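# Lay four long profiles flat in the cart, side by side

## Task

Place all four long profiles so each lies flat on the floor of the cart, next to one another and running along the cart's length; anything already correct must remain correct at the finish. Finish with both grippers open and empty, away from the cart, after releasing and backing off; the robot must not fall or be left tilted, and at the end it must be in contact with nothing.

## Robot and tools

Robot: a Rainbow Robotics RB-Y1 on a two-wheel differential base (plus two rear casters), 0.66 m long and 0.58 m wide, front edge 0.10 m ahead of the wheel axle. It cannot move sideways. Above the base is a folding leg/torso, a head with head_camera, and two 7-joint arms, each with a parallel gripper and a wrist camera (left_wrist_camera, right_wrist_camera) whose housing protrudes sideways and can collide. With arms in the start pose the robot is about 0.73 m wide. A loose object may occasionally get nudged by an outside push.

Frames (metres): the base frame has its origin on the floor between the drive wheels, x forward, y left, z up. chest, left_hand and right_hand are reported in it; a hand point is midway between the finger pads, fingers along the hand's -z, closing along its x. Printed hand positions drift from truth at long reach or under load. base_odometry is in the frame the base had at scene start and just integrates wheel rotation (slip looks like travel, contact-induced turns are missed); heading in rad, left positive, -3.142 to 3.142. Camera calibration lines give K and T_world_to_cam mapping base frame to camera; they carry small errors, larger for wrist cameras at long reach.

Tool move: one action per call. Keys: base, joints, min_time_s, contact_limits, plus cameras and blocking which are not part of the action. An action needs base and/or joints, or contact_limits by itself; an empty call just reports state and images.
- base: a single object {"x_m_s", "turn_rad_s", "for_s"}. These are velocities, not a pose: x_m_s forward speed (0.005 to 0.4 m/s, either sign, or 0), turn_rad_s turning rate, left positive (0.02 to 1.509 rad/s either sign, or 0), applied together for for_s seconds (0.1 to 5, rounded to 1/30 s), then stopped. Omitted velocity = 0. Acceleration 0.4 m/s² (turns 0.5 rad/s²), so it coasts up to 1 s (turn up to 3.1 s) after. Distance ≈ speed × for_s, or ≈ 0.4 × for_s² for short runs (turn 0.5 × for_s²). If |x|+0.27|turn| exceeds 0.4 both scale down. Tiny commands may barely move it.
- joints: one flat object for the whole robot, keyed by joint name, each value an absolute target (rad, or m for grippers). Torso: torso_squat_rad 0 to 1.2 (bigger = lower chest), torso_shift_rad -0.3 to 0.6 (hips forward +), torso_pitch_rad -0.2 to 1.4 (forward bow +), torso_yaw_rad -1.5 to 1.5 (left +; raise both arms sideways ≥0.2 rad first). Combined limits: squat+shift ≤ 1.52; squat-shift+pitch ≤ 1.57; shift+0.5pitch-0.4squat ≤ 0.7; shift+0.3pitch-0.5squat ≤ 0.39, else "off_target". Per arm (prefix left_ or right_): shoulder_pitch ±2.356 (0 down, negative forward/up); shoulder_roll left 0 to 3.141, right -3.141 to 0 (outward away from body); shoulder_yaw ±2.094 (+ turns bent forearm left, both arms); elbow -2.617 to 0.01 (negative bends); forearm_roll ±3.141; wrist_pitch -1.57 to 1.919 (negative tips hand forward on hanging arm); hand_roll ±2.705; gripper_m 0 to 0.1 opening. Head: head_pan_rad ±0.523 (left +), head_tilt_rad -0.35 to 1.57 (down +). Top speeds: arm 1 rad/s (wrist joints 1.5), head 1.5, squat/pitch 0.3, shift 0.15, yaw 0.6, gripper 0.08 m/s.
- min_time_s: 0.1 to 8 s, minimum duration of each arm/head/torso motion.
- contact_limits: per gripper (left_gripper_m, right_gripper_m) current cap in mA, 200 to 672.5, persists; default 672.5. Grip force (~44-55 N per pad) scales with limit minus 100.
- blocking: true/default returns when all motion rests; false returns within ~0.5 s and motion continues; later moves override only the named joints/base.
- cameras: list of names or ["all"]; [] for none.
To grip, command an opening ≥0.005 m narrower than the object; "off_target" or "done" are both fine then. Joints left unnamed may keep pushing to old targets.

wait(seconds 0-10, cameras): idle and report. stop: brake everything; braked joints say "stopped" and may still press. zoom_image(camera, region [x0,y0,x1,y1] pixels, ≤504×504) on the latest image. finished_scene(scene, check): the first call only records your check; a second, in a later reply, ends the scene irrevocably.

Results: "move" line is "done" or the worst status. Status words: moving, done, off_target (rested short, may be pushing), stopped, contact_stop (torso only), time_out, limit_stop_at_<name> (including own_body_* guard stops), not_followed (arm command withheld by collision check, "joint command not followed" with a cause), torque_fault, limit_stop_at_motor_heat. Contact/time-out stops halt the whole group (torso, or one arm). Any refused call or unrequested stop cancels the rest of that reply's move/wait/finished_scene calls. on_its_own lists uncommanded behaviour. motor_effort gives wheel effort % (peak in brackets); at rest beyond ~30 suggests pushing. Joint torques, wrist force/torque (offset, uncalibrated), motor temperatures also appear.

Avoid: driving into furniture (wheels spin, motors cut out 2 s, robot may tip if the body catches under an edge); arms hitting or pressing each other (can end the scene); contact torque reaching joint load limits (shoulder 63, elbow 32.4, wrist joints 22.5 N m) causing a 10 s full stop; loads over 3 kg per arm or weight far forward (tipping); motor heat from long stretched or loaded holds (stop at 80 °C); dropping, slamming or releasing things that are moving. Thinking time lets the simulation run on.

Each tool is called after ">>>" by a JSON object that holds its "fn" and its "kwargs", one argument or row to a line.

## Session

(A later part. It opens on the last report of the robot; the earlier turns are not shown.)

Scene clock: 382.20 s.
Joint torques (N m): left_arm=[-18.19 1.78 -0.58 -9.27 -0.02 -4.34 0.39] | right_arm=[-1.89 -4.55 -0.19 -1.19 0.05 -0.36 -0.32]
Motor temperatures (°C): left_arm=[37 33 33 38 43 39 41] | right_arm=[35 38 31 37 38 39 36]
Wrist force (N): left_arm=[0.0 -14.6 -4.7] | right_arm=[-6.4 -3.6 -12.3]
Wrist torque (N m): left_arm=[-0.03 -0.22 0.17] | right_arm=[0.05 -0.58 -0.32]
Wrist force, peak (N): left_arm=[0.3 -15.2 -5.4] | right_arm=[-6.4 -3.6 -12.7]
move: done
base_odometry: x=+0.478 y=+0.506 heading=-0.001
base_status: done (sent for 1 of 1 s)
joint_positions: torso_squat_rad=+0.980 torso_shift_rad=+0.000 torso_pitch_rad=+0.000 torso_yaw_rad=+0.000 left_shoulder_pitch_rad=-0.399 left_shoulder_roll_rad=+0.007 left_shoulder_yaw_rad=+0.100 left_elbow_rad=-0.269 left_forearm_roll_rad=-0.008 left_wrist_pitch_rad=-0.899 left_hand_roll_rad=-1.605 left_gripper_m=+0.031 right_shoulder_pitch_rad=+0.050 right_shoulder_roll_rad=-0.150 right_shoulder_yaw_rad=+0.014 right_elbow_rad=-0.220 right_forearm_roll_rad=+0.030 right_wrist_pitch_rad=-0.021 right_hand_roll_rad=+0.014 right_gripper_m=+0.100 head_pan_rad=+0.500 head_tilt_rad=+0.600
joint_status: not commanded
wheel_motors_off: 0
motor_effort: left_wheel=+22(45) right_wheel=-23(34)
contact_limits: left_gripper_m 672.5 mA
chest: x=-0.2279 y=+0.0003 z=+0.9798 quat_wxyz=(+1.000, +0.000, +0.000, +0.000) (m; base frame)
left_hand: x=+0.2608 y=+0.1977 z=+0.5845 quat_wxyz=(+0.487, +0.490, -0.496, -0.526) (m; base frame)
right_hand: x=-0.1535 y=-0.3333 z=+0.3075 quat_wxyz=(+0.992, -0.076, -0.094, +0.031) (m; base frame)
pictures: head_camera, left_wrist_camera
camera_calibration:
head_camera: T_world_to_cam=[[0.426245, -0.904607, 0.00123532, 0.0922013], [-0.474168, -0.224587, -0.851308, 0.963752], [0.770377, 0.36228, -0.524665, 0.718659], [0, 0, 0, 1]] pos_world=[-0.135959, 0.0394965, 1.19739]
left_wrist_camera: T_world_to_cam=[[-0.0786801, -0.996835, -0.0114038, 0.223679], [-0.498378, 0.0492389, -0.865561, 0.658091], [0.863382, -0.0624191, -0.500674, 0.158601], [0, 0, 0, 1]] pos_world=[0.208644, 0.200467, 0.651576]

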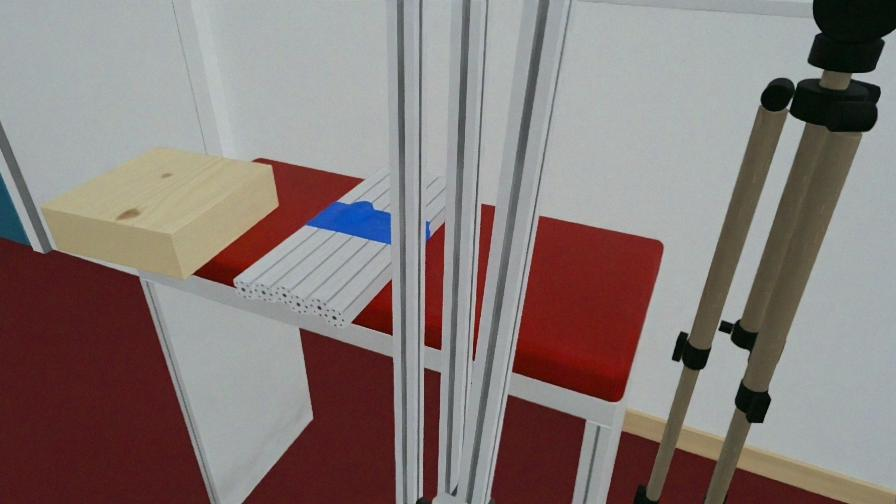

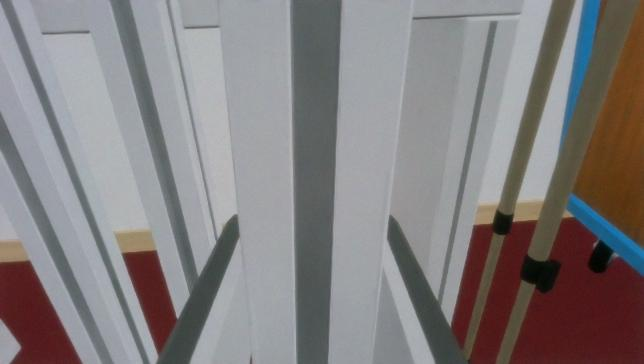

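>>> {"fn": "move", "kwargs": {
  "base": {"x_m_s":-0.3,"for_s":1.6},
  "joints": {"head_pan_rad":0},
  "cameras": []
}}

>>> {"fn": "move", "kwargs": {
  "base": {"turn_rad_s":-0.8,"for_s":1.9667},
  "cameras": []
}}

>>> {"fn": "move", "kwargs": {
  "base": {"x_m_s":0.4,"for_s":2.7667},
  "joints": {"torso_squat_rad":0.6},
  "cameras": []
}}

>>> {"fn": "move", "kwargs": {
  "base": {"turn_rad_s":0.8,"for_s":1.9667},
  "cameras": []
}}

>>> {"fn": "move", "kwargs": {
  "joints": {"torso_squat_rad":0.2,"torso_shift_rad":0.2,"torso_pitch_rad":0.7,"left_shoulder_pitch_rad":-1.0,"left_shoulder_roll_rad":0.025,"left_elbow_rad":-1.10,"left_forearm_roll_rad":-0.046,"left_wrist_pitch_rad":1.345,"left_hand_roll_rad":0.243,"head_pan_rad":-0.15,"head_tilt_rad":0.5},
  "min_time_s": 4,
  "cameras": ["head_camera"]
}}

Scene clock: 392.47 s.
Joint torques (N m): left_arm=[-18.24 2.06 0.14 -9.01 -0.03 -4.25 0.27] | right_arm=[-1.97 -4.77 0.29 -1.17 0.43 -0.39 -0.33]
Motor temperatures (°C): left_arm=[37 33 33 39 43 39 41] | right_arm=[35 38 31 37 38 39 36]
Wrist force (N): left_arm=[0.2 -14.8 -4.6] | right_arm=[-6.3 -3.4 -12.1]
Wrist torque (N m): left_arm=[-0.29 -0.23 0.19] | right_arm=[0.02 -0.57 -0.33]
Wrist force, peak (N): left_arm=[0.1 -15.0 -5.4] | right_arm=[-6.3 -3.6 -12.5]
move: done
base_odometry: x=-0.002 y=+0.507 heading=-0.004
base_status: done (sent for 1.6 of 1.6 s)
joint_positions: torso_squat_rad=+0.980 torso_shift_rad=+0.000 torso_pitch_rad=+0.000 torso_yaw_rad=+0.000 left_shoulder_pitch_rad=-0.399 left_shoulder_roll_rad=+0.007 left_shoulder_yaw_rad=+0.100 left_elbow_rad=-0.269 left_forearm_roll_rad=-0.008 left_wrist_pitch_rad=-0.899 left_hand_roll_rad=-1.605 left_gripper_m=+0.031 right_shoulder_pitch_rad=+0.050 right_shoulder_roll_rad=-0.150 right_shoulder_yaw_rad=+0.014 right_elbow_rad=-0.220 right_forearm_roll_rad=+0.030 right_wrist_pitch_rad=-0.021 right_hand_roll_rad=+0.014 right_gripper_m=+0.100 head_pan_rad=+0.000 head_tilt_rad=+0.600
joint_status: all done
wheel_motors_off: 0
motor_effort: left_wheel=-15(39) right_wheel=+19(54)
contact_limits: left_gripper_m 672.5 mA
chest: x=-0.2279 y=+0.0003 z=+0.9798 quat_wxyz=(+1.000, +0.000, +0.000, +0.000) (m; base frame)
left_hand: x=+0.2608 y=+0.1977 z=+0.5845 quat_wxyz=(+0.487, +0.490, -0.496, -0.526) (m; base frame)
right_hand: x=-0.1536 y=-0.3333 z=+0.3075 quat_wxyz=(+0.992, -0.076, -0.094, +0.031) (m; base frame)
pictures: none
No camera images: "cameras" was empty.

Scene clock: 396.37 s.
Joint torques (N m): left_arm=[-18.12 1.61 -0.55 -9.65 0.23 -4.09 0.22] | right_arm=[-2.06 -4.81 0.22 -1.16 0.16 -0.61 -0.07]
Motor temperatures (°C): left_arm=[37 33 33 39 43 39 41] | right_arm=[35 38 31 37 38 39 36]
Wrist force (N): left_arm=[0.3 -14.5 -4.5] | right_arm=[-6.1 -3.5 -12.1]
Wrist torque (N m): left_arm=[-0.10 -0.18 0.17] | right_arm=[0.04 -0.54 -0.33]
Wrist force, peak (N): left_arm=[0.1 -15.1 -4.5] | right_arm=[-6.6 -3.8 -12.5]
move: done
base_odometry: x=-0.002 y=+0.508 heading=-1.576
base_status: done (sent for 1.97 of 1.97 s)
joint_positions: torso_squat_rad=+0.980 torso_shift_rad=+0.000 torso_pitch_rad=+0.000 torso_yaw_rad=+0.000 left_shoulder_pitch_rad=-0.399 left_shoulder_roll_rad=+0.007 left_shoulder_yaw_rad=+0.100 left_elbow_rad=-0.269 left_forearm_roll_rad=-0.008 left_wrist_pitch_rad=-0.899 left_hand_roll_rad=-1.605 left_gripper_m=+0.031 right_shoulder_pitch_rad=+0.050 right_shoulder_roll_rad=-0.150 right_shoulder_yaw_rad=+0.014 right_elbow_rad=-0.220 right_forearm_roll_rad=+0.030 right_wrist_pitch_rad=-0.021 right_hand_roll_rad=+0.014 right_gripper_m=+0.100 head_pan_rad=+0.000 head_tilt_rad=+0.600
joint_status: not commanded
wheel_motors_off: 0
motor_effort: left_wheel=+15(53) right_wheel=+5(50)
contact_limits: left_gripper_m 672.5 mA
chest: x=-0.2279 y=+0.0003 z=+0.9798 quat_wxyz=(+1.000, +0.000, +0.000, +0.000) (m; base frame)
left_hand: x=+0.2608 y=+0.1977 z=+0.5845 quat_wxyz=(+0.487, +0.490, -0.496, -0.526) (m; base frame)
right_hand: x=-0.1535 y=-0.3333 z=+0.3075 quat_wxyz=(+0.992, -0.076, -0.094, +0.031) (m; base frame)
pictures: none
No camera images: "cameras" was empty.

Scene clock: 400.57 s.
Joint torques (N m): left_arm=[-17.22 2.08 -0.05 -8.68 -0.06 -4.3 0.14] | right_arm=[-1.26 -4.8 -0.19 -0.82 0.32 -0.64 -0.22]
Motor temperatures (°C): left_arm=[37 33 33 39 43 40 41] | right_arm=[35 38 31 37 38 39 36]
Wrist force (N): left_arm=[0.6 -15.0 -4.2] | right_arm=[-6.0 -3.5 -12.4]
Wrist torque (N m): left_arm=[-0.14 -0.13 0.13] | right_arm=[0.04 -0.55 -0.33]
Wrist force, peak (N): left_arm=[0.6 -15.6 -4.3] | right_arm=[-6.7 -3.3 -12.7]
move: done
base_odometry: x=-0.008 y=-0.599 heading=-1.577
base_status: done (sent for 2.77 of 2.77 s)
joint_positions: torso_squat_rad=+0.600 torso_shift_rad=+0.000 torso_pitch_rad=+0.001 torso_yaw_rad=+0.000 left_shoulder_pitch_rad=-0.399 left_shoulder_roll_rad=+0.007 left_shoulder_yaw_rad=+0.100 left_elbow_rad=-0.269 left_forearm_roll_rad=-0.008 left_wrist_pitch_rad=-0.899 left_hand_roll_rad=-1.605 left_gripper_m=+0.031 right_shoulder_pitch_rad=+0.050 right_shoulder_roll_rad=-0.150 right_shoulder_yaw_rad=+0.014 right_elbow_rad=-0.220 right_forearm_roll_rad=+0.030 right_wrist_pitch_rad=-0.021 right_hand_roll_rad=+0.014 right_gripper_m=+0.100 head_pan_rad=+0.000 head_tilt_rad=+0.600
joint_status: all done
wheel_motors_off: 0
motor_effort: left_wheel=-9(48) right_wheel=+9(49)
contact_limits: left_gripper_m 672.5 mA
chest: x=-0.2277 y=+0.0003 z=+1.1677 quat_wxyz=(+1.000, +0.000, +0.000, +0.000) (m; base frame)
left_hand: x=+0.2610 y=+0.1977 z=+0.7723 quat_wxyz=(+0.487, +0.490, -0.496, -0.526) (m; base frame)
right_hand: x=-0.1533 y=-0.3332 z=+0.4954 quat_wxyz=(+0.992, -0.076, -0.094, +0.032) (m; base frame)
pictures: none
No camera images: "cameras" was empty.

Scene clock: 404.47 s.
Joint torques (N m): left_arm=[-17.22 1.55 -0.29 -9.12 0 -4.25 0.38] | right_arm=[-1.81 -4.73 -0.26 -0.97 0.2 -0.36 -0.27]
Motor temperatures (°C): left_arm=[38 33 33 39 43 40 41] | right_arm=[35 38 31 37 38 39 36]
Wrist force (N): left_arm=[0.5 -14.6 -4.0] | right_arm=[-5.7 -3.6 -12.4]
Wrist torque (N m): left_arm=[-0.10 -0.13 0.20] | right_arm=[0.06 -0.52 -0.33]
Wrist force, peak (N): left_arm=[0.5 -15.2 -4.5] | right_arm=[-5.9 -3.5 -12.7]
move: done
base_odometry: x=-0.008 y=-0.599 heading=-0.004
base_status: done (sent for 1.97 of 1.97 s)
joint_positions: torso_squat_rad=+0.600 torso_shift_rad=+0.000 torso_pitch_rad=+0.000 torso_yaw_rad=+0.000 left_shoulder_pitch_rad=-0.399 left_shoulder_roll_rad=+0.007 left_shoulder_yaw_rad=+0.100 left_elbow_rad=-0.269 left_forearm_roll_rad=-0.008 left_wrist_pitch_rad=-0.899 left_hand_roll_rad=-1.605 left_gripper_m=+0.031 right_shoulder_pitch_rad=+0.050 right_shoulder_roll_rad=-0.150 right_shoulder_yaw_rad=+0.014 right_elbow_rad=-0.220 right_forearm_roll_rad=+0.030 right_wrist_pitch_rad=-0.021 right_hand_roll_rad=+0.014 right_gripper_m=+0.100 head_pan_rad=+0.000 head_tilt_rad=+0.600
joint_status: not commanded
wheel_motors_off: 0
motor_effort: left_wheel=+5(45) right_wheel=+18(46)
contact_limits: left_gripper_m 672.5 mA
chest: x=-0.2278 y=+0.0004 z=+1.1677 quat_wxyz=(+1.000, +0.000, +0.000, +0.000) (m; base frame)
left_hand: x=+0.2610 y=+0.1977 z=+0.7723 quat_wxyz=(+0.487, +0.490, -0.496, -0.526) (m; base frame)
right_hand: x=-0.1534 y=-0.3333 z=+0.4954 quat_wxyz=(+0.992, -0.076, -0.094, +0.032) (m; base frame)
pictures: none
No camera images: "cameras" was empty.

Scene clock: 408.77 s.
Joint torques (N m): left_arm=[-16.19 0.75 -1.29 -9.91 -0.57 0.14 0.45] | right_arm=[16.56 -3.42 -0.26 6.21 0.04 0.94 -0.28]
Motor temperatures (°C): left_arm=[38 33 33 39 43 40 41] | right_arm=[35 38 31 37 38 39 36]
Wrist force (N): left_arm=[0.0 1.1 -19.0] | right_arm=[-1.7 -3.8 -11.9]
Wrist torque (N m): left_arm=[-0.66 -0.11 0.30] | right_arm=[0.03 -0.31 -0.29]
Wrist force, peak (N): left_arm=[-1.1 1.1 -19.5] | right_arm=[-6.0 -3.6 -12.7]
move: done
base_odometry: x=-0.008 y=-0.599 heading=-0.004
base_status: not commanded
joint_positions: torso_squat_rad=+0.200 torso_shift_rad=+0.200 torso_pitch_rad=+0.700 torso_yaw_rad=+0.000 left_shoulder_pitch_rad=-0.999 left_shoulder_roll_rad=+0.025 left_shoulder_yaw_rad=+0.100 left_elbow_rad=-1.099 left_forearm_roll_rad=-0.046 left_wrist_pitch_rad=+1.345 left_hand_roll_rad=+0.243 left_gripper_m=+0.031 right_shoulder_pitch_rad=+0.050 right_shoulder_roll_rad=-0.150 right_shoulder_yaw_rad=+0.014 right_elbow_rad=-0.220 right_forearm_roll_rad=+0.030 right_wrist_pitch_rad=-0.021 right_hand_roll_rad=+0.014 right_gripper_m=+0.100 head_pan_rad=-0.150 head_tilt_rad=+0.500
joint_status: all done
wheel_motors_off: 0
motor_effort: left_wheel=+2(6) right_wheel=+16(20)
contact_limits: left_gripper_m 672.5 mA
chest: x=+0.1079 y=+0.0004 z=+1.1894 quat_wxyz=(+0.939, +0.000, +0.343, +0.000) (m; base frame)
left_hand: x=+0.4883 y=+0.1142 z=+0.6758 quat_wxyz=(+1.000, -0.016, +0.000, +0.008) (m; base frame)
right_hand: x=-0.2684 y=-0.3332 z=+0.6274 quat_wxyz=(+0.964, -0.061, +0.252, +0.056) (m; base frame)
pictures: head_camera
camera_calibration:
head_camera: T_world_to_cam=[[-0.161907, -0.978129, 0.130574, -0.126336], [-0.905675, 0.0947472, -0.413251, 0.835351], [0.391841, -0.185166, -0.901207, 1.03892], [0, 0, 0, 1]] pos_world=[0.329011, -0.0103484, 1.29799]

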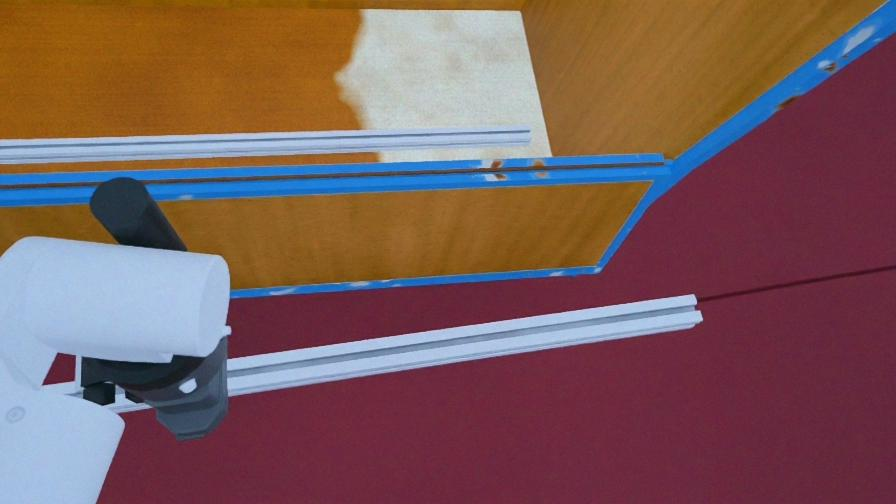

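>>> {"fn": "move", "kwargs": {
  "joints": {"left_shoulder_roll_rad":0.004,"left_shoulder_yaw_rad":0.07,"left_hand_roll_rad":0.285},
  "cameras": []
}}

>>> {"fn": "move", "kwargs": {
  "base": {"x_m_s":0.24,"for_s":2.0},
  "cameras": ["head_camera"]
}}

Scene clock: 415.87 s.
Joint torques (N m): left_arm=[-15.84 -0.56 -1.27 -9.4 -0.56 0.01 0.13] | right_arm=[15.9 -3.52 0.14 6.29 -0.09 0.85 -0.27]
Motor temperatures (°C): left_arm=[38 33 33 39 43 39 41] | right_arm=[35 38 31 37 38 39 36]
Wrist force (N): left_arm=[-0.1 1.6 -18.7] | right_arm=[-1.9 -4.0 -11.5]
Wrist torque (N m): left_arm=[-0.50 -0.13 0.23] | right_arm=[0.06 -0.32 -0.27]
Wrist force, peak (N): left_arm=[0.4 2.9 -19.2] | right_arm=[-2.1 -4.1 -12.1]
move: done
base_odometry: x=-0.008 y=-0.599 heading=-0.004
base_status: not commanded
joint_positions: torso_squat_rad=+0.200 torso_shift_rad=+0.200 torso_pitch_rad=+0.700 torso_yaw_rad=+0.000 left_shoulder_pitch_rad=-0.999 left_shoulder_roll_rad=+0.004 left_shoulder_yaw_rad=+0.070 left_elbow_rad=-1.099 left_forearm_roll_rad=-0.046 left_wrist_pitch_rad=+1.345 left_hand_roll_rad=+0.285 left_gripper_m=+0.031 right_shoulder_pitch_rad=+0.050 right_shoulder_roll_rad=-0.150 right_shoulder_yaw_rad=+0.014 right_elbow_rad=-0.220 right_forearm_roll_rad=+0.030 right_wrist_pitch_rad=-0.021 right_hand_roll_rad=+0.014 right_gripper_m=+0.100 head_pan_rad=-0.150 head_tilt_rad=+0.500
joint_status: all done
wheel_motors_off: 0
motor_effort: left_wheel=+1(2) right_wheel=+16(18)
contact_limits: left_gripper_m 672.5 mA
chest: x=+0.1078 y=+0.0004 z=+1.1894 quat_wxyz=(+0.939, +0.000, +0.343, +0.000) (m; base frame)
left_hand: x=+0.4832 y=+0.0958 z=+0.6766 quat_wxyz=(+1.000, -0.022, +0.001, +0.012) (m; base frame)
right_hand: x=-0.2685 y=-0.3332 z=+0.6274 quat_wxyz=(+0.964, -0.061, +0.252, +0.056) (m; base frame)
pictures: none
No camera images: "cameras" was empty.

Scene clock: 418.77 s.
Joint torques (N m): left_arm=[-15.94 -0.21 -0.79 -9.65 -0.15 0.19 0.3] | right_arm=[16.2 -3.88 -0.11 6.19 0.11 1.06 -0.36]
Motor temperatures (°C): left_arm=[38 33 33 40 43 39 41] | right_arm=[35 38 31 37 38 39 36]
Wrist force (N): left_arm=[-0.2 1.2 -18.9] | right_arm=[-1.9 -4.0 -11.8]
Wrist torque (N m): left_arm=[-0.71 -0.12 0.24] | right_arm=[0.06 -0.30 -0.28]
Wrist force, peak (N): left_arm=[-1.5 1.6 -19.2] | right_arm=[-2.1 -4.1 -12.1]
move: done
base_odometry: x=+0.472 y=-0.601 heading=-0.003
base_status: done (sent for 2 of 2 s)
joint_positions: torso_squat_rad=+0.200 torso_shift_rad=+0.200 torso_pitch_rad=+0.701 torso_yaw_rad=+0.000 left_shoulder_pitch_rad=-0.999 left_shoulder_roll_rad=+0.004 left_shoulder_yaw_rad=+0.070 left_elbow_rad=-1.099 left_forearm_roll_rad=-0.046 left_wrist_pitch_rad=+1.345 left_hand_roll_rad=+0.285 left_gripper_m=+0.031 right_shoulder_pitch_rad=+0.050 right_shoulder_roll_rad=-0.150 right_shoulder_yaw_rad=+0.014 right_elbow_rad=-0.220 right_forearm_roll_rad=+0.030 right_wrist_pitch_rad=-0.021 right_hand_roll_rad=+0.014 right_gripper_m=+0.100 head_pan_rad=-0.150 head_tilt_rad=+0.500
joint_status: not commanded
wheel_motors_off: 0
motor_effort: left_wheel=-1(32) right_wheel=-6(42)
contact_limits: left_gripper_m 672.5 mA
chest: x=+0.1079 y=+0.0004 z=+1.1894 quat_wxyz=(+0.939, +0.000, +0.343, +0.000) (m; base frame)
left_hand: x=+0.4832 y=+0.0958 z=+0.6765 quat_wxyz=(+1.000, -0.022, +0.001, +0.012) (m; base frame)
right_hand: x=-0.2684 y=-0.3332 z=+0.6274 quat_wxyz=(+0.964, -0.061, +0.252, +0.056) (m; base frame)
pictures: head_camera
camera_calibration:
head_camera: T_world_to_cam=[[-0.161939, -0.978121, 0.130596, -0.126368], [-0.905722, 0.0947921, -0.413136, 0.835233], [0.391718, -0.185187, -0.901256, 1.03896], [0, 0, 0, 1]] pos_world=[0.329046, -0.0103751, 1.29794]

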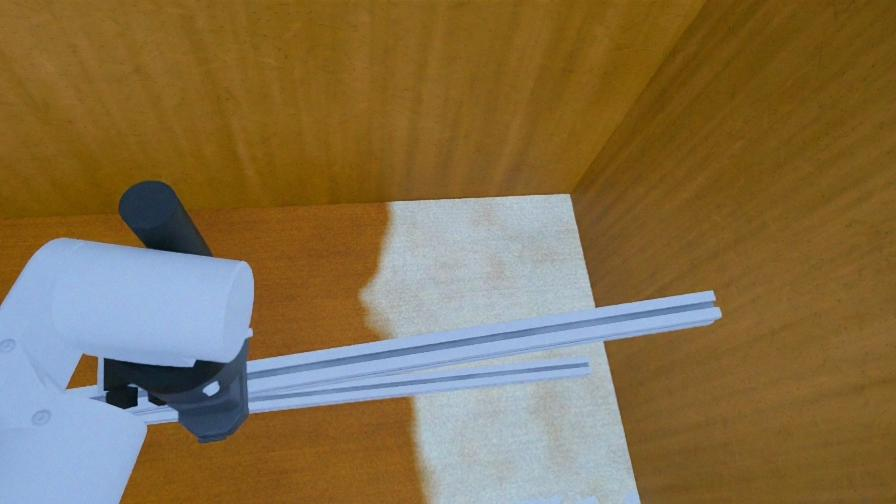

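>>> {"fn": "move", "kwargs": {
  "joints": {"torso_squat_rad":0.7,"torso_shift_rad":0.3,"torso_pitch_rad":0.8,"left_wrist_pitch_rad":1.245},
  "cameras": []
}}

>>> {"fn": "move", "kwargs": {
  "joints": {"left_shoulder_pitch_rad":-1.30,"left_elbow_rad":-0.257,"left_wrist_pitch_rad":0.70,"left_shoulder_roll_rad":0.022,"left_shoulder_yaw_rad":0.07,"left_forearm_roll_rad":-0.09,"left_hand_roll_rad":0.41},
  "min_time_s": 3,
  "cameras": ["head_camera"]
}}

Scene clock: 427.93 s.
Joint torques (N m): left_arm=[-14.52 -1.21 -1.56 -9.47 -0.23 -0.01 0.44] | right_arm=[18 -3.05 -0.17 7.08 0 1.13 -0.24]
Motor temperatures (°C): left_arm=[38 33 33 40 43 39 41] | right_arm=[36 38 31 38 38 39 36]
Wrist force (N): left_arm=[-0.4 1.9 -18.7] | right_arm=[-1.3 -3.9 -11.4]
Wrist torque (N m): left_arm=[-0.72 -0.19 0.23] | right_arm=[0.03 -0.28 -0.29]
Wrist force, peak (N): left_arm=[-0.3 1.3 -19.6] | right_arm=[-1.8 -4.2 -12.0]
move: done
base_odometry: x=+0.472 y=-0.601 heading=-0.003
base_status: not commanded
joint_positions: torso_squat_rad=+0.700 torso_shift_rad=+0.300 torso_pitch_rad=+0.800 torso_yaw_rad=+0.000 left_shoulder_pitch_rad=-0.999 left_shoulder_roll_rad=+0.004 left_shoulder_yaw_rad=+0.070 left_elbow_rad=-1.099 left_forearm_roll_rad=-0.046 left_wrist_pitch_rad=+1.245 left_hand_roll_rad=+0.285 left_gripper_m=+0.031 right_shoulder_pitch_rad=+0.050 right_shoulder_roll_rad=-0.150 right_shoulder_yaw_rad=+0.014 right_elbow_rad=-0.220 right_forearm_roll_rad=+0.030 right_wrist_pitch_rad=-0.021 right_hand_roll_rad=+0.014 right_gripper_m=+0.100 head_pan_rad=-0.150 head_tilt_rad=+0.500
joint_status: all done
wheel_motors_off: 0
motor_effort: left_wheel=+2(4) right_wheel=-4(5)
contact_limits: left_gripper_m 672.5 mA
chest: x=+0.1524 y=+0.0003 z=+1.0075 quat_wxyz=(+0.921, +0.000, +0.390, +0.000) (m; base frame)
left_hand: x=+0.4969 y=+0.0899 z=+0.4588 quat_wxyz=(+0.999, -0.034, +0.003, +0.014) (m; base frame)
right_hand: x=-0.2782 y=-0.3332 z=+0.4858 quat_wxyz=(+0.950, -0.058, +0.300, +0.059) (m; base frame)
pictures: none
No camera images: "cameras" was empty.

Scene clock: 431.23 s.
Joint torques (N m): left_arm=[-16.02 0.4 -0.83 -5.4 -0.58 0.24 0.65] | right_arm=[18.31 -3.25 -0.78 7.11 -0.18 1.05 -0.45]
Motor temperatures (°C): left_arm=[38 33 33 40 43 39 41] | right_arm=[36 38 31 38 38 39 36]
Wrist force (N): left_arm=[-1.1 0.6 -19.0] | right_arm=[-1.4 -4.2 -11.5]
Wrist torque (N m): left_arm=[-0.59 -0.28 0.19] | right_arm=[0.07 -0.29 -0.28]
Wrist force, peak (N): left_arm=[-0.3 0.9 -19.6] | right_arm=[-1.4 -4.4 -11.6]
move: done
base_odometry: x=+0.472 y=-0.601 heading=-0.003
base_status: not commanded
joint_positions: torso_squat_rad=+0.700 torso_shift_rad=+0.300 torso_pitch_rad=+0.800 torso_yaw_rad=+0.000 left_shoulder_pitch_rad=-1.299 left_shoulder_roll_rad=+0.022 left_shoulder_yaw_rad=+0.070 left_elbow_rad=-0.257 left_forearm_roll_rad=-0.090 left_wrist_pitch_rad=+0.700 left_hand_roll_rad=+0.410 left_gripper_m=+0.031 right_shoulder_pitch_rad=+0.050 right_shoulder_roll_rad=-0.150 right_shoulder_yaw_rad=+0.014 right_elbow_rad=-0.220 right_forearm_roll_rad=+0.030 right_wrist_pitch_rad=-0.021 right_hand_roll_rad=+0.014 right_gripper_m=+0.100 head_pan_rad=-0.150 head_tilt_rad=+0.500
joint_status: all done
wheel_motors_off: 0
motor_effort: left_wheel=+1(3) right_wheel=-3(6)
contact_limits: left_gripper_m 672.5 mA
chest: x=+0.1524 y=+0.0003 z=+1.0075 quat_wxyz=(+0.921, +0.000, +0.390, +0.000) (m; base frame)
left_hand: x=+0.4712 y=+0.0819 z=+0.3843 quat_wxyz=(+1.000, -0.014, +0.000, +0.002) (m; base frame)
right_hand: x=-0.2782 y=-0.3332 z=+0.4858 quat_wxyz=(+0.950, -0.058, +0.300, +0.059) (m; base frame)
pictures: head_camera
camera_calibration:
head_camera: T_world_to_cam=[[-0.148114, -0.978118, 0.146105, -0.113157], [-0.942424, 0.0948047, -0.3207, 0.712831], [0.299832, -0.185193, -0.935844, 0.906386], [0, 0, 0, 1]] pos_world=[0.383266, -0.0104045, 1.09337]

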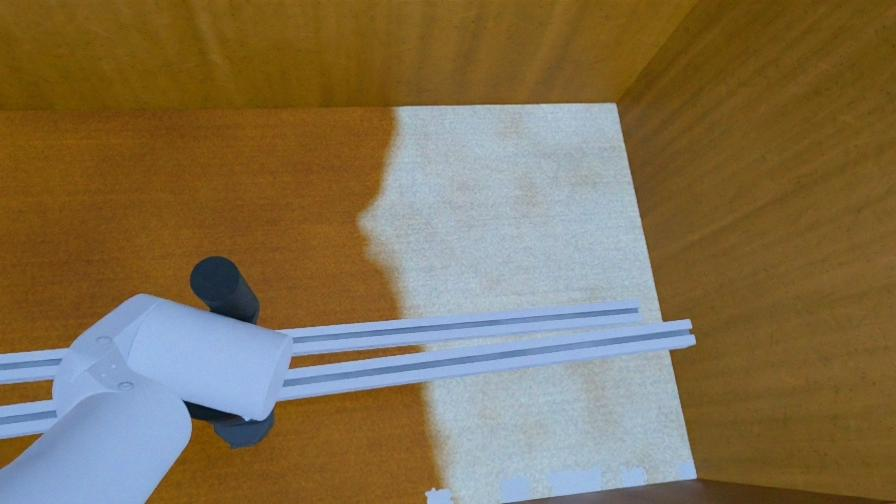

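>>> {"fn": "move", "kwargs": {
  "joints": {"torso_squat_rad":0.80,"head_pan_rad":0.5},
  "cameras": ["head_camera"]
}}

Scene clock: 435.73 s.
Joint torques (N m): left_arm=[-15.74 -0.01 -0.32 -5.62 -0.08 -0.21 0.54] | right_arm=[18.54 -3.03 -0.62 6.97 -0.06 1.2 -0.23]
Motor temperatures (°C): left_arm=[38 33 33 39 43 39 41] | right_arm=[36 38 31 38 38 39 36]
Wrist force (N): left_arm=[-0.8 0.5 -17.8] | right_arm=[-1.4 -4.1 -11.3]
Wrist torque (N m): left_arm=[0.07 -0.28 0.10] | right_arm=[0.08 -0.25 -0.27]
Wrist force, peak (N): left_arm=[-1.7 0.5 -19.6] | right_arm=[-1.5 -4.2 -11.6]
move: done
base_odometry: x=+0.472 y=-0.601 heading=-0.003
base_status: not commanded
joint_positions: torso_squat_rad=+0.800 torso_shift_rad=+0.300 torso_pitch_rad=+0.800 torso_yaw_rad=+0.000 left_shoulder_pitch_rad=-1.299 left_shoulder_roll_rad=+0.022 left_shoulder_yaw_rad=+0.070 left_elbow_rad=-0.257 left_forearm_roll_rad=-0.090 left_wrist_pitch_rad=+0.700 left_hand_roll_rad=+0.410 left_gripper_m=+0.031 right_shoulder_pitch_rad=+0.050 right_shoulder_roll_rad=-0.150 right_shoulder_yaw_rad=+0.014 right_elbow_rad=-0.220 right_forearm_roll_rad=+0.030 right_wrist_pitch_rad=-0.021 right_hand_roll_rad=+0.014 right_gripper_m=+0.100 head_pan_rad=+0.500 head_tilt_rad=+0.500
joint_status: all done
wheel_motors_off: 0
motor_effort: left_wheel=+2(3) right_wheel=-1(5)
contact_limits: left_gripper_m 672.5 mA
chest: x=+0.1382 y=+0.0003 z=+0.9619 quat_wxyz=(+0.921, +0.000, +0.390, +0.000) (m; base frame)
left_hand: x=+0.4571 y=+0.0820 z=+0.3388 quat_wxyz=(+1.000, -0.014, +0.000, +0.002) (m; base frame)
right_hand: x=-0.2923 y=-0.3332 z=+0.4402 quat_wxyz=(+0.950, -0.058, +0.300, +0.059) (m; base frame)
pictures: head_camera
camera_calibration:
head_camera: T_world_to_cam=[[0.293572, -0.904593, -0.309073, 0.254211], [-0.921971, -0.182513, -0.341553, 0.701548], [0.252556, 0.385227, -0.88759, 0.829463], [0, 0, 0, 1]] pos_world=[0.362692, 0.0384681, 1.05441]

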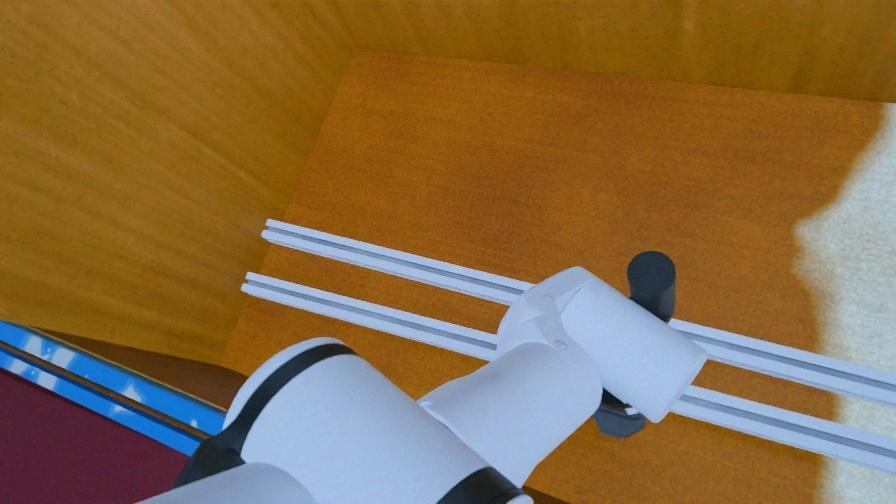

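>>> {"fn": "move", "kwargs": {
  "joints": {"left_forearm_roll_rad":-0.035,"left_hand_roll_rad":0.365,"left_shoulder_roll_rad":0.010},
  "cameras": ["head_camera"]
}}

>>> {"fn": "move", "kwargs": {
  "joints": {"torso_squat_rad":0.83,"head_pan_rad":-0.15},
  "cameras": ["head_camera"]
}}

Scene clock: 441.30 s.
Joint torques (N m): left_arm=[-15.72 -2.11 0.12 -5.92 0.53 -0.27 0.1] | right_arm=[18.13 -3.37 -0.56 7.25 0.02 1.15 -0.28]
Motor temperatures (°C): left_arm=[38 33 33 39 43 39 41] | right_arm=[36 38 31 38 38 39 36]
Wrist force (N): left_arm=[-0.8 1.3 -17.4] | right_arm=[-1.5 -4.0 -11.3]
Wrist torque (N m): left_arm=[0.10 -0.26 0.13] | right_arm=[0.04 -0.27 -0.28]
Wrist force, peak (N): left_arm=[-1.2 0.8 -18.1] | right_arm=[-1.4 -4.0 -11.5]
move: done
base_odometry: x=+0.472 y=-0.601 heading=-0.003
base_status: not commanded
joint_positions: torso_squat_rad=+0.800 torso_shift_rad=+0.300 torso_pitch_rad=+0.800 torso_yaw_rad=+0.000 left_shoulder_pitch_rad=-1.299 left_shoulder_roll_rad=+0.010 left_shoulder_yaw_rad=+0.070 left_elbow_rad=-0.257 left_forearm_roll_rad=-0.035 left_wrist_pitch_rad=+0.700 left_hand_roll_rad=+0.365 left_gripper_m=+0.031 right_shoulder_pitch_rad=+0.050 right_shoulder_roll_rad=-0.150 right_shoulder_yaw_rad=+0.014 right_elbow_rad=-0.220 right_forearm_roll_rad=+0.030 right_wrist_pitch_rad=-0.021 right_hand_roll_rad=+0.014 right_gripper_m=+0.100 head_pan_rad=+0.500 head_tilt_rad=+0.500
joint_status: all done
wheel_motors_off: 0
motor_effort: left_wheel=+2(3) right_wheel=-3(4)
contact_limits: left_gripper_m 672.5 mA
chest: x=+0.1382 y=+0.0003 z=+0.9619 quat_wxyz=(+0.921, +0.000, +0.390, +0.000) (m; base frame)
left_hand: x=+0.4507 y=+0.0665 z=+0.3396 quat_wxyz=(+0.999, -0.035, +0.009, -0.002) (m; base frame)
right_hand: x=-0.2923 y=-0.3332 z=+0.4402 quat_wxyz=(+0.950, -0.058, +0.300, +0.059) (m; base frame)
pictures: head_camera
camera_calibration:
head_camera: T_world_to_cam=[[0.293593, -0.904579, -0.309095, 0.254229], [-0.921967, -0.182526, -0.341557, 0.701552], [0.252547, 0.385254, -0.887581, 0.829456], [0, 0, 0, 1]] pos_world=[0.362691, 0.0384708, 1.05441]

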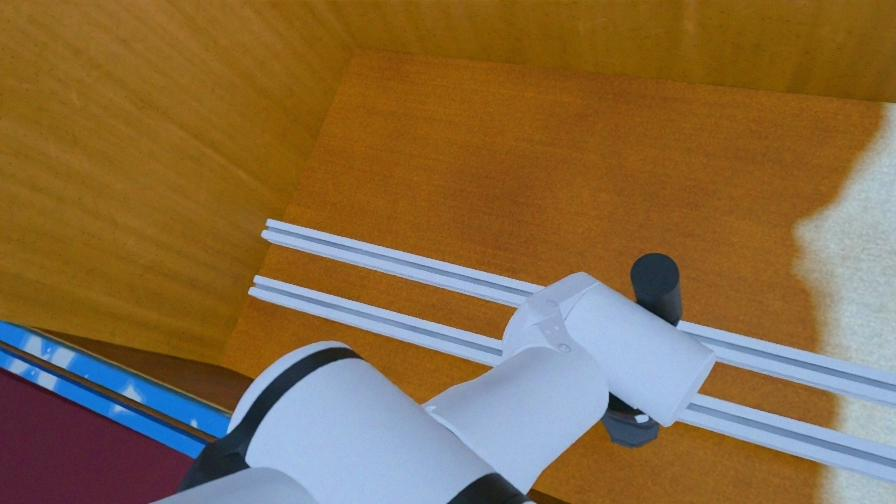

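Scene clock: 442.40 s.
Joint torques (N m): left_arm=[-15.39 -2.11 -0.59 -5.58 0.37 -0.06 0.08] | right_arm=[18.38 -3.47 -0.35 6.94 0.07 1.16 -0.28]
Motor temperatures (°C): left_arm=[38 33 33 39 43 39 41] | right_arm=[36 38 31 38 38 39 36]
Wrist force (N): left_arm=[-0.2 1.3 -17.3] | right_arm=[-1.4 -4.0 -11.2]
Wrist torque (N m): left_arm=[0.12 -0.26 -0.02] | right_arm=[0.05 -0.29 -0.27]
Wrist force, peak (N): left_arm=[-0.3 1.3 -18.0] | right_arm=[-1.3 -4.1 -11.6]
move: done
base_odometry: x=+0.472 y=-0.601 heading=-0.003
base_status: not commanded
joint_positions: torso_squat_rad=+0.830 torso_shift_rad=+0.300 torso_pitch_rad=+0.800 torso_yaw_rad=+0.000 left_shoulder_pitch_rad=-1.299 left_shoulder_roll_rad=+0.010 left_shoulder_yaw_rad=+0.070 left_elbow_rad=-0.257 left_forearm_roll_rad=-0.035 left_wrist_pitch_rad=+0.700 left_hand_roll_rad=+0.365 left_gripper_m=+0.031 right_shoulder_pitch_rad=+0.050 right_shoulder_roll_rad=-0.150 right_shoulder_yaw_rad=+0.014 right_elbow_rad=-0.220 right_forearm_roll_rad=+0.030 right_wrist_pitch_rad=-0.021 right_hand_roll_rad=+0.014 right_gripper_m=+0.100 head_pan_rad=-0.150 head_tilt_rad=+0.500
joint_status: all done
wheel_motors_off: 0
motor_effort: left_wheel=+2(3) right_wheel=-3(4)
contact_limits: left_gripper_m 672.5 mA
chest: x=+0.1337 y=+0.0003 z=+0.9474 quat_wxyz=(+0.921, +0.000, +0.390, +0.000) (m; base frame)
left_hand: x=+0.4463 y=+0.0665 z=+0.3251 quat_wxyz=(+0.999, -0.035, +0.009, -0.002) (m; base frame)
right_hand: x=-0.2968 y=-0.3332 z=+0.4256 quat_wxyz=(+0.950, -0.058, +0.300, +0.059) (m; base frame)
pictures: head_camera
camera_calibration:
head_camera: T_world_to_cam=[[-0.148124, -0.978125, 0.146052, -0.107105], [-0.942356, 0.0947902, -0.320904, 0.676102], [0.30004, -0.185166, -0.935783, 0.855661], [0, 0, 0, 1]] pos_world=[0.364532, -0.0104103, 1.03332]

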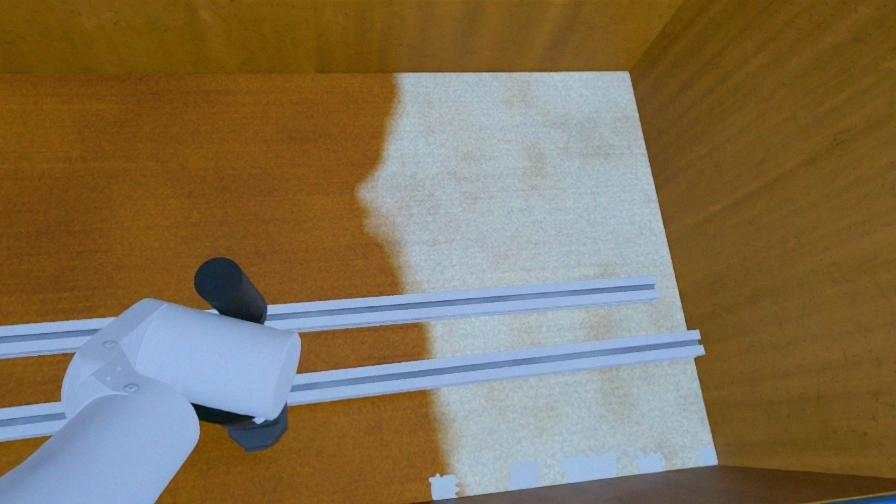

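>>> {"fn": "move", "kwargs": {
  "joints": {"left_forearm_roll_rad":0.0,"left_hand_roll_rad":0.345,"left_shoulder_roll_rad":0.014},
  "cameras": []
}}

>>> {"fn": "move", "kwargs": {
  "joints": {"torso_squat_rad":0.845},
  "cameras": ["head_camera"]
}}

>>> {"fn": "zoom_image", "kwargs": {
  "camera": "head_camera",
  "region": [500, 200, 800, 450]
}}

Scene clock: 448.33 s.
Joint torques (N m): left_arm=[-15.4 -1.36 -1.14 -5.6 0.31 -0.16 0.04] | right_arm=[18.36 -2.99 0.21 6.89 -0.19 1.01 -0.35]
Motor temperatures (°C): left_arm=[38 33 33 39 43 39 41] | right_arm=[36 38 31 38 38 39 36]
Wrist force (N): left_arm=[-0.7 1.6 -17.7] | right_arm=[-1.5 -4.0 -11.3]
Wrist torque (N m): left_arm=[0.01 -0.25 0.23] | right_arm=[0.05 -0.30 -0.27]
Wrist force, peak (N): left_arm=[-0.5 2.2 -17.9] | right_arm=[-1.6 -3.8 -11.6]
move: done
base_odometry: x=+0.472 y=-0.601 heading=-0.003
base_status: not commanded
joint_positions: torso_squat_rad=+0.830 torso_shift_rad=+0.300 torso_pitch_rad=+0.800 torso_yaw_rad=+0.000 left_shoulder_pitch_rad=-1.299 left_shoulder_roll_rad=+0.014 left_shoulder_yaw_rad=+0.070 left_elbow_rad=-0.257 left_forearm_roll_rad=+0.000 left_wrist_pitch_rad=+0.700 left_hand_roll_rad=+0.345 left_gripper_m=+0.031 right_shoulder_pitch_rad=+0.050 right_shoulder_roll_rad=-0.150 right_shoulder_yaw_rad=+0.014 right_elbow_rad=-0.220 right_forearm_roll_rad=+0.030 right_wrist_pitch_rad=-0.021 right_hand_roll_rad=+0.014 right_gripper_m=+0.100 head_pan_rad=-0.150 head_tilt_rad=+0.500
joint_status: all done
wheel_motors_off: 0
motor_effort: left_wheel=+2(3) right_wheel=-5(5)
contact_limits: left_gripper_m 672.5 mA
chest: x=+0.1337 y=+0.0003 z=+0.9474 quat_wxyz=(+0.921, +0.000, +0.390, +0.000) (m; base frame)
left_hand: x=+0.4456 y=+0.0643 z=+0.3253 quat_wxyz=(+0.999, -0.044, +0.012, +0.002) (m; base frame)
right_hand: x=-0.2968 y=-0.3332 z=+0.4256 quat_wxyz=(+0.950, -0.058, +0.300, +0.059) (m; base frame)
pictures: none
No camera images: "cameras" was empty.

Scene clock: 449.00 s.
Joint torques (N m): left_arm=[-15.32 -1.63 -0.56 -5.73 0.57 -0.13 0.24] | right_arm=[18.6 -3.3 -0.2 7.03 -0.09 1.14 -0.14]
Motor temperatures (°C): left_arm=[38 33 33 39 43 39 41] | right_arm=[36 38 31 38 38 39 36]
Wrist force (N): left_arm=[-0.3 1.2 -17.0] | right_arm=[-1.3 -4.0 -11.3]
Wrist torque (N m): left_arm=[0.19 -0.28 0.01] | right_arm=[0.06 -0.30 -0.27]
Wrist force, peak (N): left_arm=[0.7 1.4 -18.2] | right_arm=[-1.1 -4.0 -11.6]
move: done
base_odometry: x=+0.472 y=-0.601 heading=-0.003
base_status: not commanded
joint_positions: torso_squat_rad=+0.845 torso_shift_rad=+0.300 torso_pitch_rad=+0.800 torso_yaw_rad=+0.000 left_shoulder_pitch_rad=-1.299 left_shoulder_roll_rad=+0.014 left_shoulder_yaw_rad=+0.070 left_elbow_rad=-0.257 left_forearm_roll_rad=+0.000 left_wrist_pitch_rad=+0.700 left_hand_roll_rad=+0.345 left_gripper_m=+0.031 right_shoulder_pitch_rad=+0.050 right_shoulder_roll_rad=-0.150 right_shoulder_yaw_rad=+0.014 right_elbow_rad=-0.220 right_forearm_roll_rad=+0.030 right_wrist_pitch_rad=-0.021 right_hand_roll_rad=+0.014 right_gripper_m=+0.100 head_pan_rad=-0.150 head_tilt_rad=+0.500
joint_status: all done
wheel_motors_off: 0
motor_effort: left_wheel=+2(3) right_wheel=-2(4)
contact_limits: left_gripper_m 672.5 mA
chest: x=+0.1314 y=+0.0003 z=+0.9399 quat_wxyz=(+0.921, +0.000, +0.390, +0.000) (m; base frame)
left_hand: x=+0.4433 y=+0.0643 z=+0.3179 quat_wxyz=(+0.999, -0.044, +0.012, +0.002) (m; base frame)
right_hand: x=-0.2991 y=-0.3332 z=+0.4181 quat_wxyz=(+0.950, -0.058, +0.300, +0.059) (m; base frame)
pictures: head_camera
camera_calibration:
head_camera: T_world_to_cam=[[-0.148124, -0.978127, 0.146035, -0.106352], [-0.942354, 0.0947945, -0.320909, 0.671542], [0.300047, -0.185151, -0.935784, 0.849381], [0, 0, 0, 1]] pos_world=[0.362223, -0.0104205, 1.02587]

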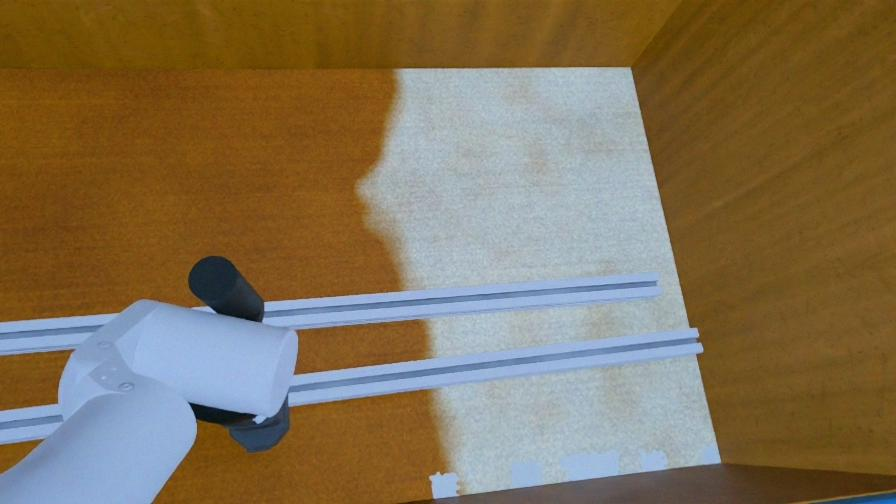

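Scaled by 1.680 from the camera's 896x504 image, which has a finer 1280x720 frame.

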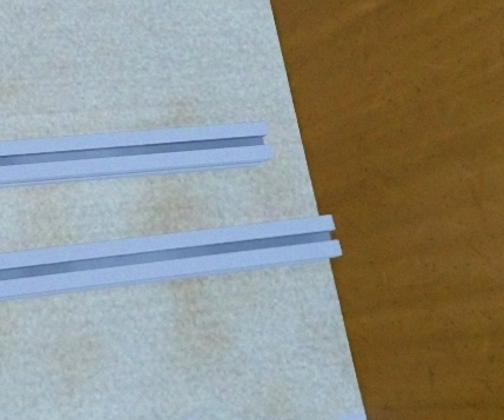

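>>> {"fn": "move", "kwargs": {
  "joints": {"head_pan_rad":0.5},
  "cameras": ["head_camera"]
}}

>>> {"fn": "zoom_image", "kwargs": {
  "camera": "head_camera",
  "region": [200, 180, 500, 380]
}}

Scene clock: 454.53 s.
Joint torques (N m): left_arm=[-15.31 -1.81 -0.08 -5.45 0.44 -0.02 0.25] | right_arm=[18.81 -3.61 -0.06 7.17 0.06 1.19 -0.29]
Motor temperatures (°C): left_arm=[38 33 33 39 43 38 41] | right_arm=[37 38 31 38 38 39 36]
Wrist force (N): left_arm=[0.1 1.7 -17.6] | right_arm=[-1.4 -4.0 -11.2]
Wrist torque (N m): left_arm=[0.12 -0.20 0.01] | right_arm=[0.05 -0.30 -0.28]
Wrist force, peak (N): left_arm=[-0.4 1.8 -17.9] | right_arm=[-1.5 -3.9 -11.6]
move: done
base_odometry: x=+0.472 y=-0.601 heading=-0.003
base_status: not commanded
joint_positions: torso_squat_rad=+0.845 torso_shift_rad=+0.300 torso_pitch_rad=+0.800 torso_yaw_rad=+0.000 left_shoulder_pitch_rad=-1.299 left_shoulder_roll_rad=+0.014 left_shoulder_yaw_rad=+0.070 left_elbow_rad=-0.257 left_forearm_roll_rad=+0.000 left_wrist_pitch_rad=+0.700 left_hand_roll_rad=+0.345 left_gripper_m=+0.031 right_shoulder_pitch_rad=+0.050 right_shoulder_roll_rad=-0.150 right_shoulder_yaw_rad=+0.014 right_elbow_rad=-0.220 right_forearm_roll_rad=+0.030 right_wrist_pitch_rad=-0.021 right_hand_roll_rad=+0.014 right_gripper_m=+0.100 head_pan_rad=+0.500 head_tilt_rad=+0.500
joint_status: all done
wheel_motors_off: 0
motor_effort: left_wheel=+3(3) right_wheel=-1(4)
contact_limits: left_gripper_m 672.5 mA
chest: x=+0.1314 y=+0.0003 z=+0.9399 quat_wxyz=(+0.921, +0.000, +0.390, +0.000) (m; base frame)
left_hand: x=+0.4433 y=+0.0643 z=+0.3179 quat_wxyz=(+0.999, -0.044, +0.012, +0.002) (m; base frame)
right_hand: x=-0.2991 y=-0.3332 z=+0.4181 quat_wxyz=(+0.950, -0.058, +0.300, +0.059) (m; base frame)
pictures: head_camera
camera_calibration:
head_camera: T_world_to_cam=[[0.293609, -0.904573, -0.309097, 0.249416], [-0.921949, -0.182521, -0.341607, 0.687761], [0.252592, 0.385271, -0.88756, 0.811604], [0, 0, 0, 1]] pos_world=[0.355845, 0.0384585, 1.03239]

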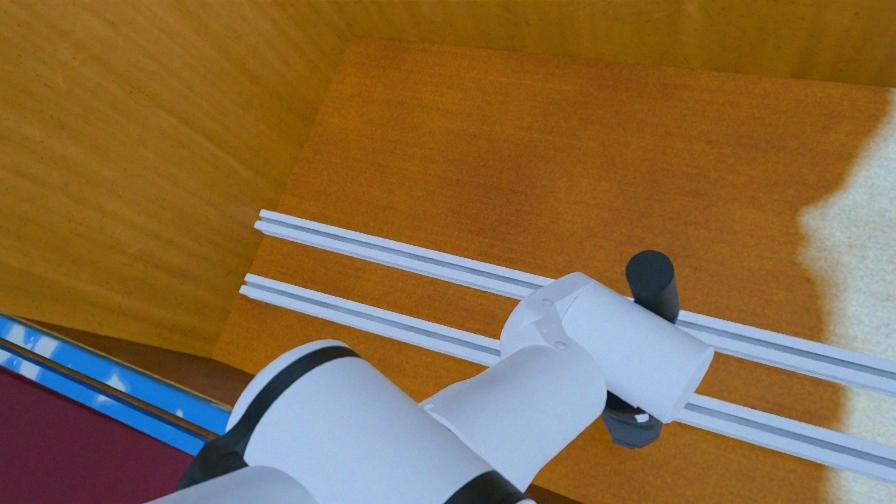

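Scaled by 1.680 from the camera's 896x504 image, which has a finer 1280x720 frame.

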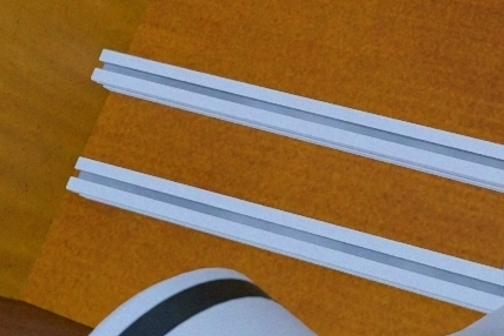

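>>> {"fn": "move", "kwargs": {
  "joints": {"torso_squat_rad":0.855,"head_pan_rad":-0.15},
  "cameras": ["head_camera"]
}}

>>> {"fn": "zoom_image", "kwargs": {
  "camera": "head_camera",
  "region": [500, 200, 800, 450]
}}

Scene clock: 458.57 s.
Joint torques (N m): left_arm=[-16.08 -1.82 -0.48 -5.75 0.31 -0.16 0.39] | right_arm=[18.5 -3.29 -0.31 7.21 -0.18 1.21 -0.16]
Motor temperatures (°C): left_arm=[38 33 33 39 43 38 41] | right_arm=[37 38 31 38 38 39 36]
Wrist force (N): left_arm=[-0.3 2.0 -17.7] | right_arm=[-1.3 -4.0 -11.4]
Wrist torque (N m): left_arm=[0.08 -0.25 0.01] | right_arm=[0.05 -0.29 -0.28]
Wrist force, peak (N): left_arm=[-1.1 1.4 -18.5] | right_arm=[-1.4 -3.9 -11.6]
move: done
base_odometry: x=+0.472 y=-0.601 heading=-0.003
base_status: not commanded
joint_positions: torso_squat_rad=+0.855 torso_shift_rad=+0.300 torso_pitch_rad=+0.800 torso_yaw_rad=+0.000 left_shoulder_pitch_rad=-1.299 left_shoulder_roll_rad=+0.014 left_shoulder_yaw_rad=+0.070 left_elbow_rad=-0.257 left_forearm_roll_rad=+0.000 left_wrist_pitch_rad=+0.700 left_hand_roll_rad=+0.345 left_gripper_m=+0.031 right_shoulder_pitch_rad=+0.050 right_shoulder_roll_rad=-0.150 right_shoulder_yaw_rad=+0.014 right_elbow_rad=-0.220 right_forearm_roll_rad=+0.030 right_wrist_pitch_rad=-0.021 right_hand_roll_rad=+0.014 right_gripper_m=+0.100 head_pan_rad=-0.150 head_tilt_rad=+0.500
joint_status: all done
wheel_motors_off: 0
motor_effort: left_wheel=+3(3) right_wheel=-2(5)
contact_limits: left_gripper_m 672.5 mA
chest: x=+0.1298 y=+0.0003 z=+0.9349 quat_wxyz=(+0.921, +0.000, +0.390, +0.000) (m; base frame)
left_hand: x=+0.4417 y=+0.0643 z=+0.3128 quat_wxyz=(+0.999, -0.044, +0.012, +0.002) (m; base frame)
right_hand: x=-0.3006 y=-0.3332 z=+0.4131 quat_wxyz=(+0.950, -0.058, +0.300, +0.059) (m; base frame)
pictures: head_camera
camera_calibration:
head_camera: T_world_to_cam=[[-0.148124, -0.978127, 0.146034, -0.105848], [-0.942353, 0.0947943, -0.320914, 0.668469], [0.300051, -0.18515, -0.935782, 0.845145], [0, 0, 0, 1]] pos_world=[0.360668, -0.0104213, 1.02085]

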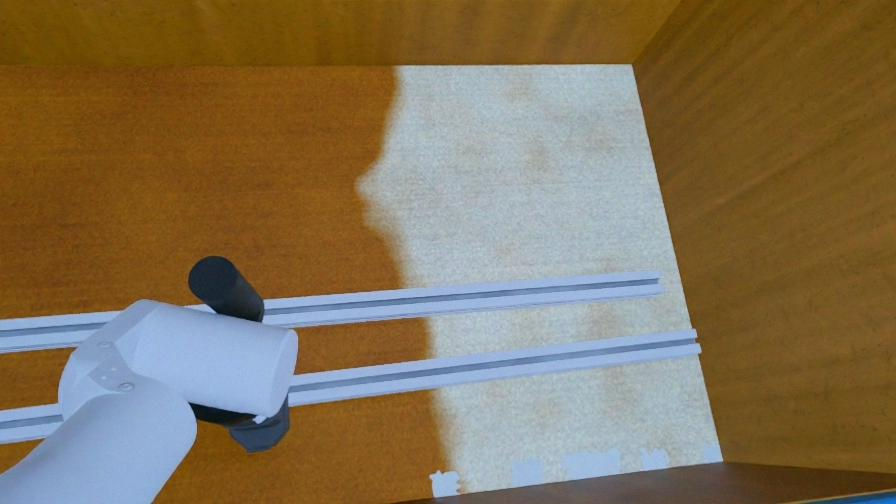

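Scaled by 1.680 from the camera's 896x504 image, which has a finer 1280x720 frame.

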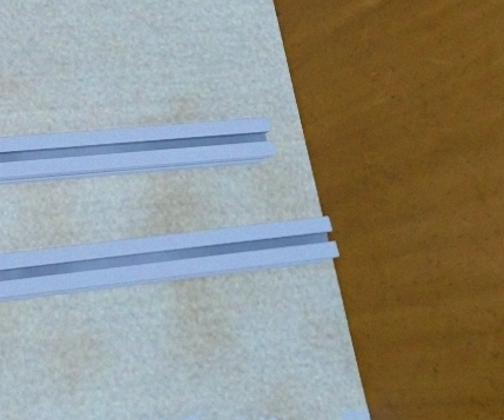

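>>> {"fn": "move", "kwargs": {
  "joints": {"torso_squat_rad":0.868},
  "contact_limits": {"left_gripper_m":300},
  "cameras": ["head_camera"]
}}

>>> {"fn": "zoom_image", "kwargs": {
  "camera": "head_camera",
  "region": [500, 200, 800, 450]
}}

Scene clock: 462.30 s.
Joint torques (N m): left_arm=[-15.07 -1.65 -0.52 -5.58 0.44 -0.77 0.29] | right_arm=[17.99 -3.31 -0.1 7.13 -0.01 1.16 -0.35]
Motor temperatures (°C): left_arm=[38 33 33 39 43 38 41] | right_arm=[37 38 31 38 38 39 36]
Wrist force (N): left_arm=[-3.9 2.6 -6.4] | right_arm=[-1.3 -3.9 -11.3]
Wrist torque (N m): left_arm=[-0.28 -0.28 0.05] | right_arm=[0.02 -0.28 -0.27]
Wrist force, peak (N): left_arm=[-0.8 1.1 -18.6] | right_arm=[-1.1 -3.9 -11.6]
move: done
base_odometry: x=+0.472 y=-0.601 heading=-0.003
base_status: not commanded
joint_positions: torso_squat_rad=+0.868 torso_shift_rad=+0.300 torso_pitch_rad=+0.800 torso_yaw_rad=+0.000 left_shoulder_pitch_rad=-1.299 left_shoulder_roll_rad=+0.014 left_shoulder_yaw_rad=+0.070 left_elbow_rad=-0.257 left_forearm_roll_rad=+0.000 left_wrist_pitch_rad=+0.700 left_hand_roll_rad=+0.345 left_gripper_m=+0.031 right_shoulder_pitch_rad=+0.050 right_shoulder_roll_rad=-0.150 right_shoulder_yaw_rad=+0.014 right_elbow_rad=-0.220 right_forearm_roll_rad=+0.030 right_wrist_pitch_rad=-0.021 right_hand_roll_rad=+0.014 right_gripper_m=+0.100 head_pan_rad=-0.150 head_tilt_rad=+0.500
joint_status: all done
wheel_motors_off: 0
motor_effort: left_wheel=+3(4) right_wheel=-3(4)
contact_limits: left_gripper_m 300 mA
chest: x=+0.1277 y=+0.0003 z=+0.9283 quat_wxyz=(+0.921, +0.000, +0.389, +0.000) (m; base frame)
left_hand: x=+0.4398 y=+0.0643 z=+0.3064 quat_wxyz=(+0.999, -0.044, +0.012, +0.002) (m; base frame)
right_hand: x=-0.3027 y=-0.3332 z=+0.4065 quat_wxyz=(+0.950, -0.058, +0.300, +0.059) (m; base frame)
pictures: head_camera
camera_calibration:
head_camera: T_world_to_cam=[[-0.148147, -0.978127, 0.146011, -0.105178], [-0.942302, 0.0947942, -0.321063, 0.664505], [0.3002, -0.185151, -0.935735, 0.83957], [0, 0, 0, 1]] pos_world=[0.358544, -0.010422, 1.01432]

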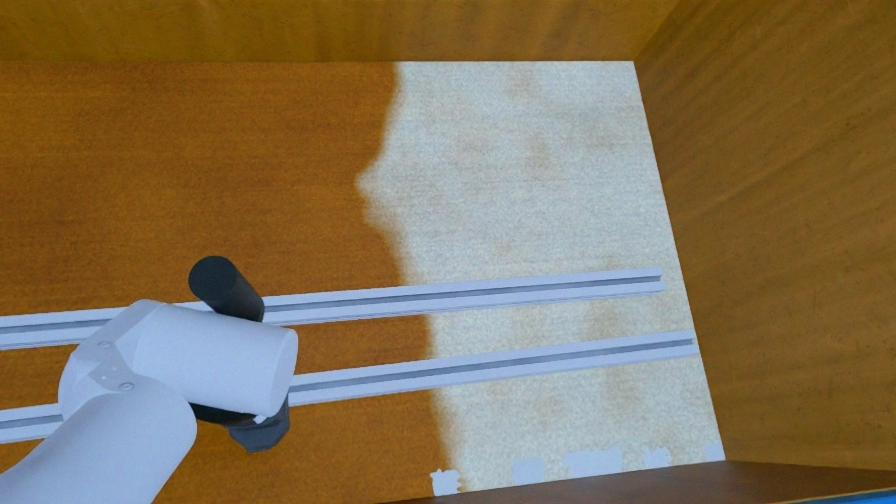

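Scaled by 1.680 from the camera's 896x504 image, which has a finer 1280x720 frame.

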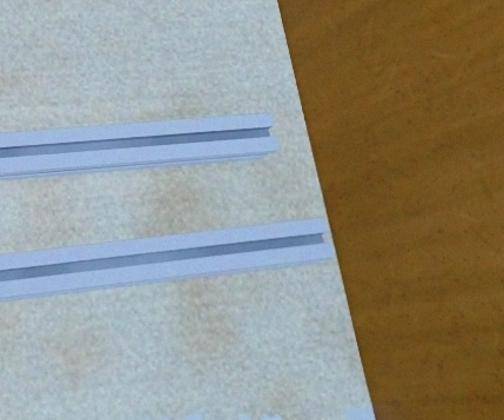

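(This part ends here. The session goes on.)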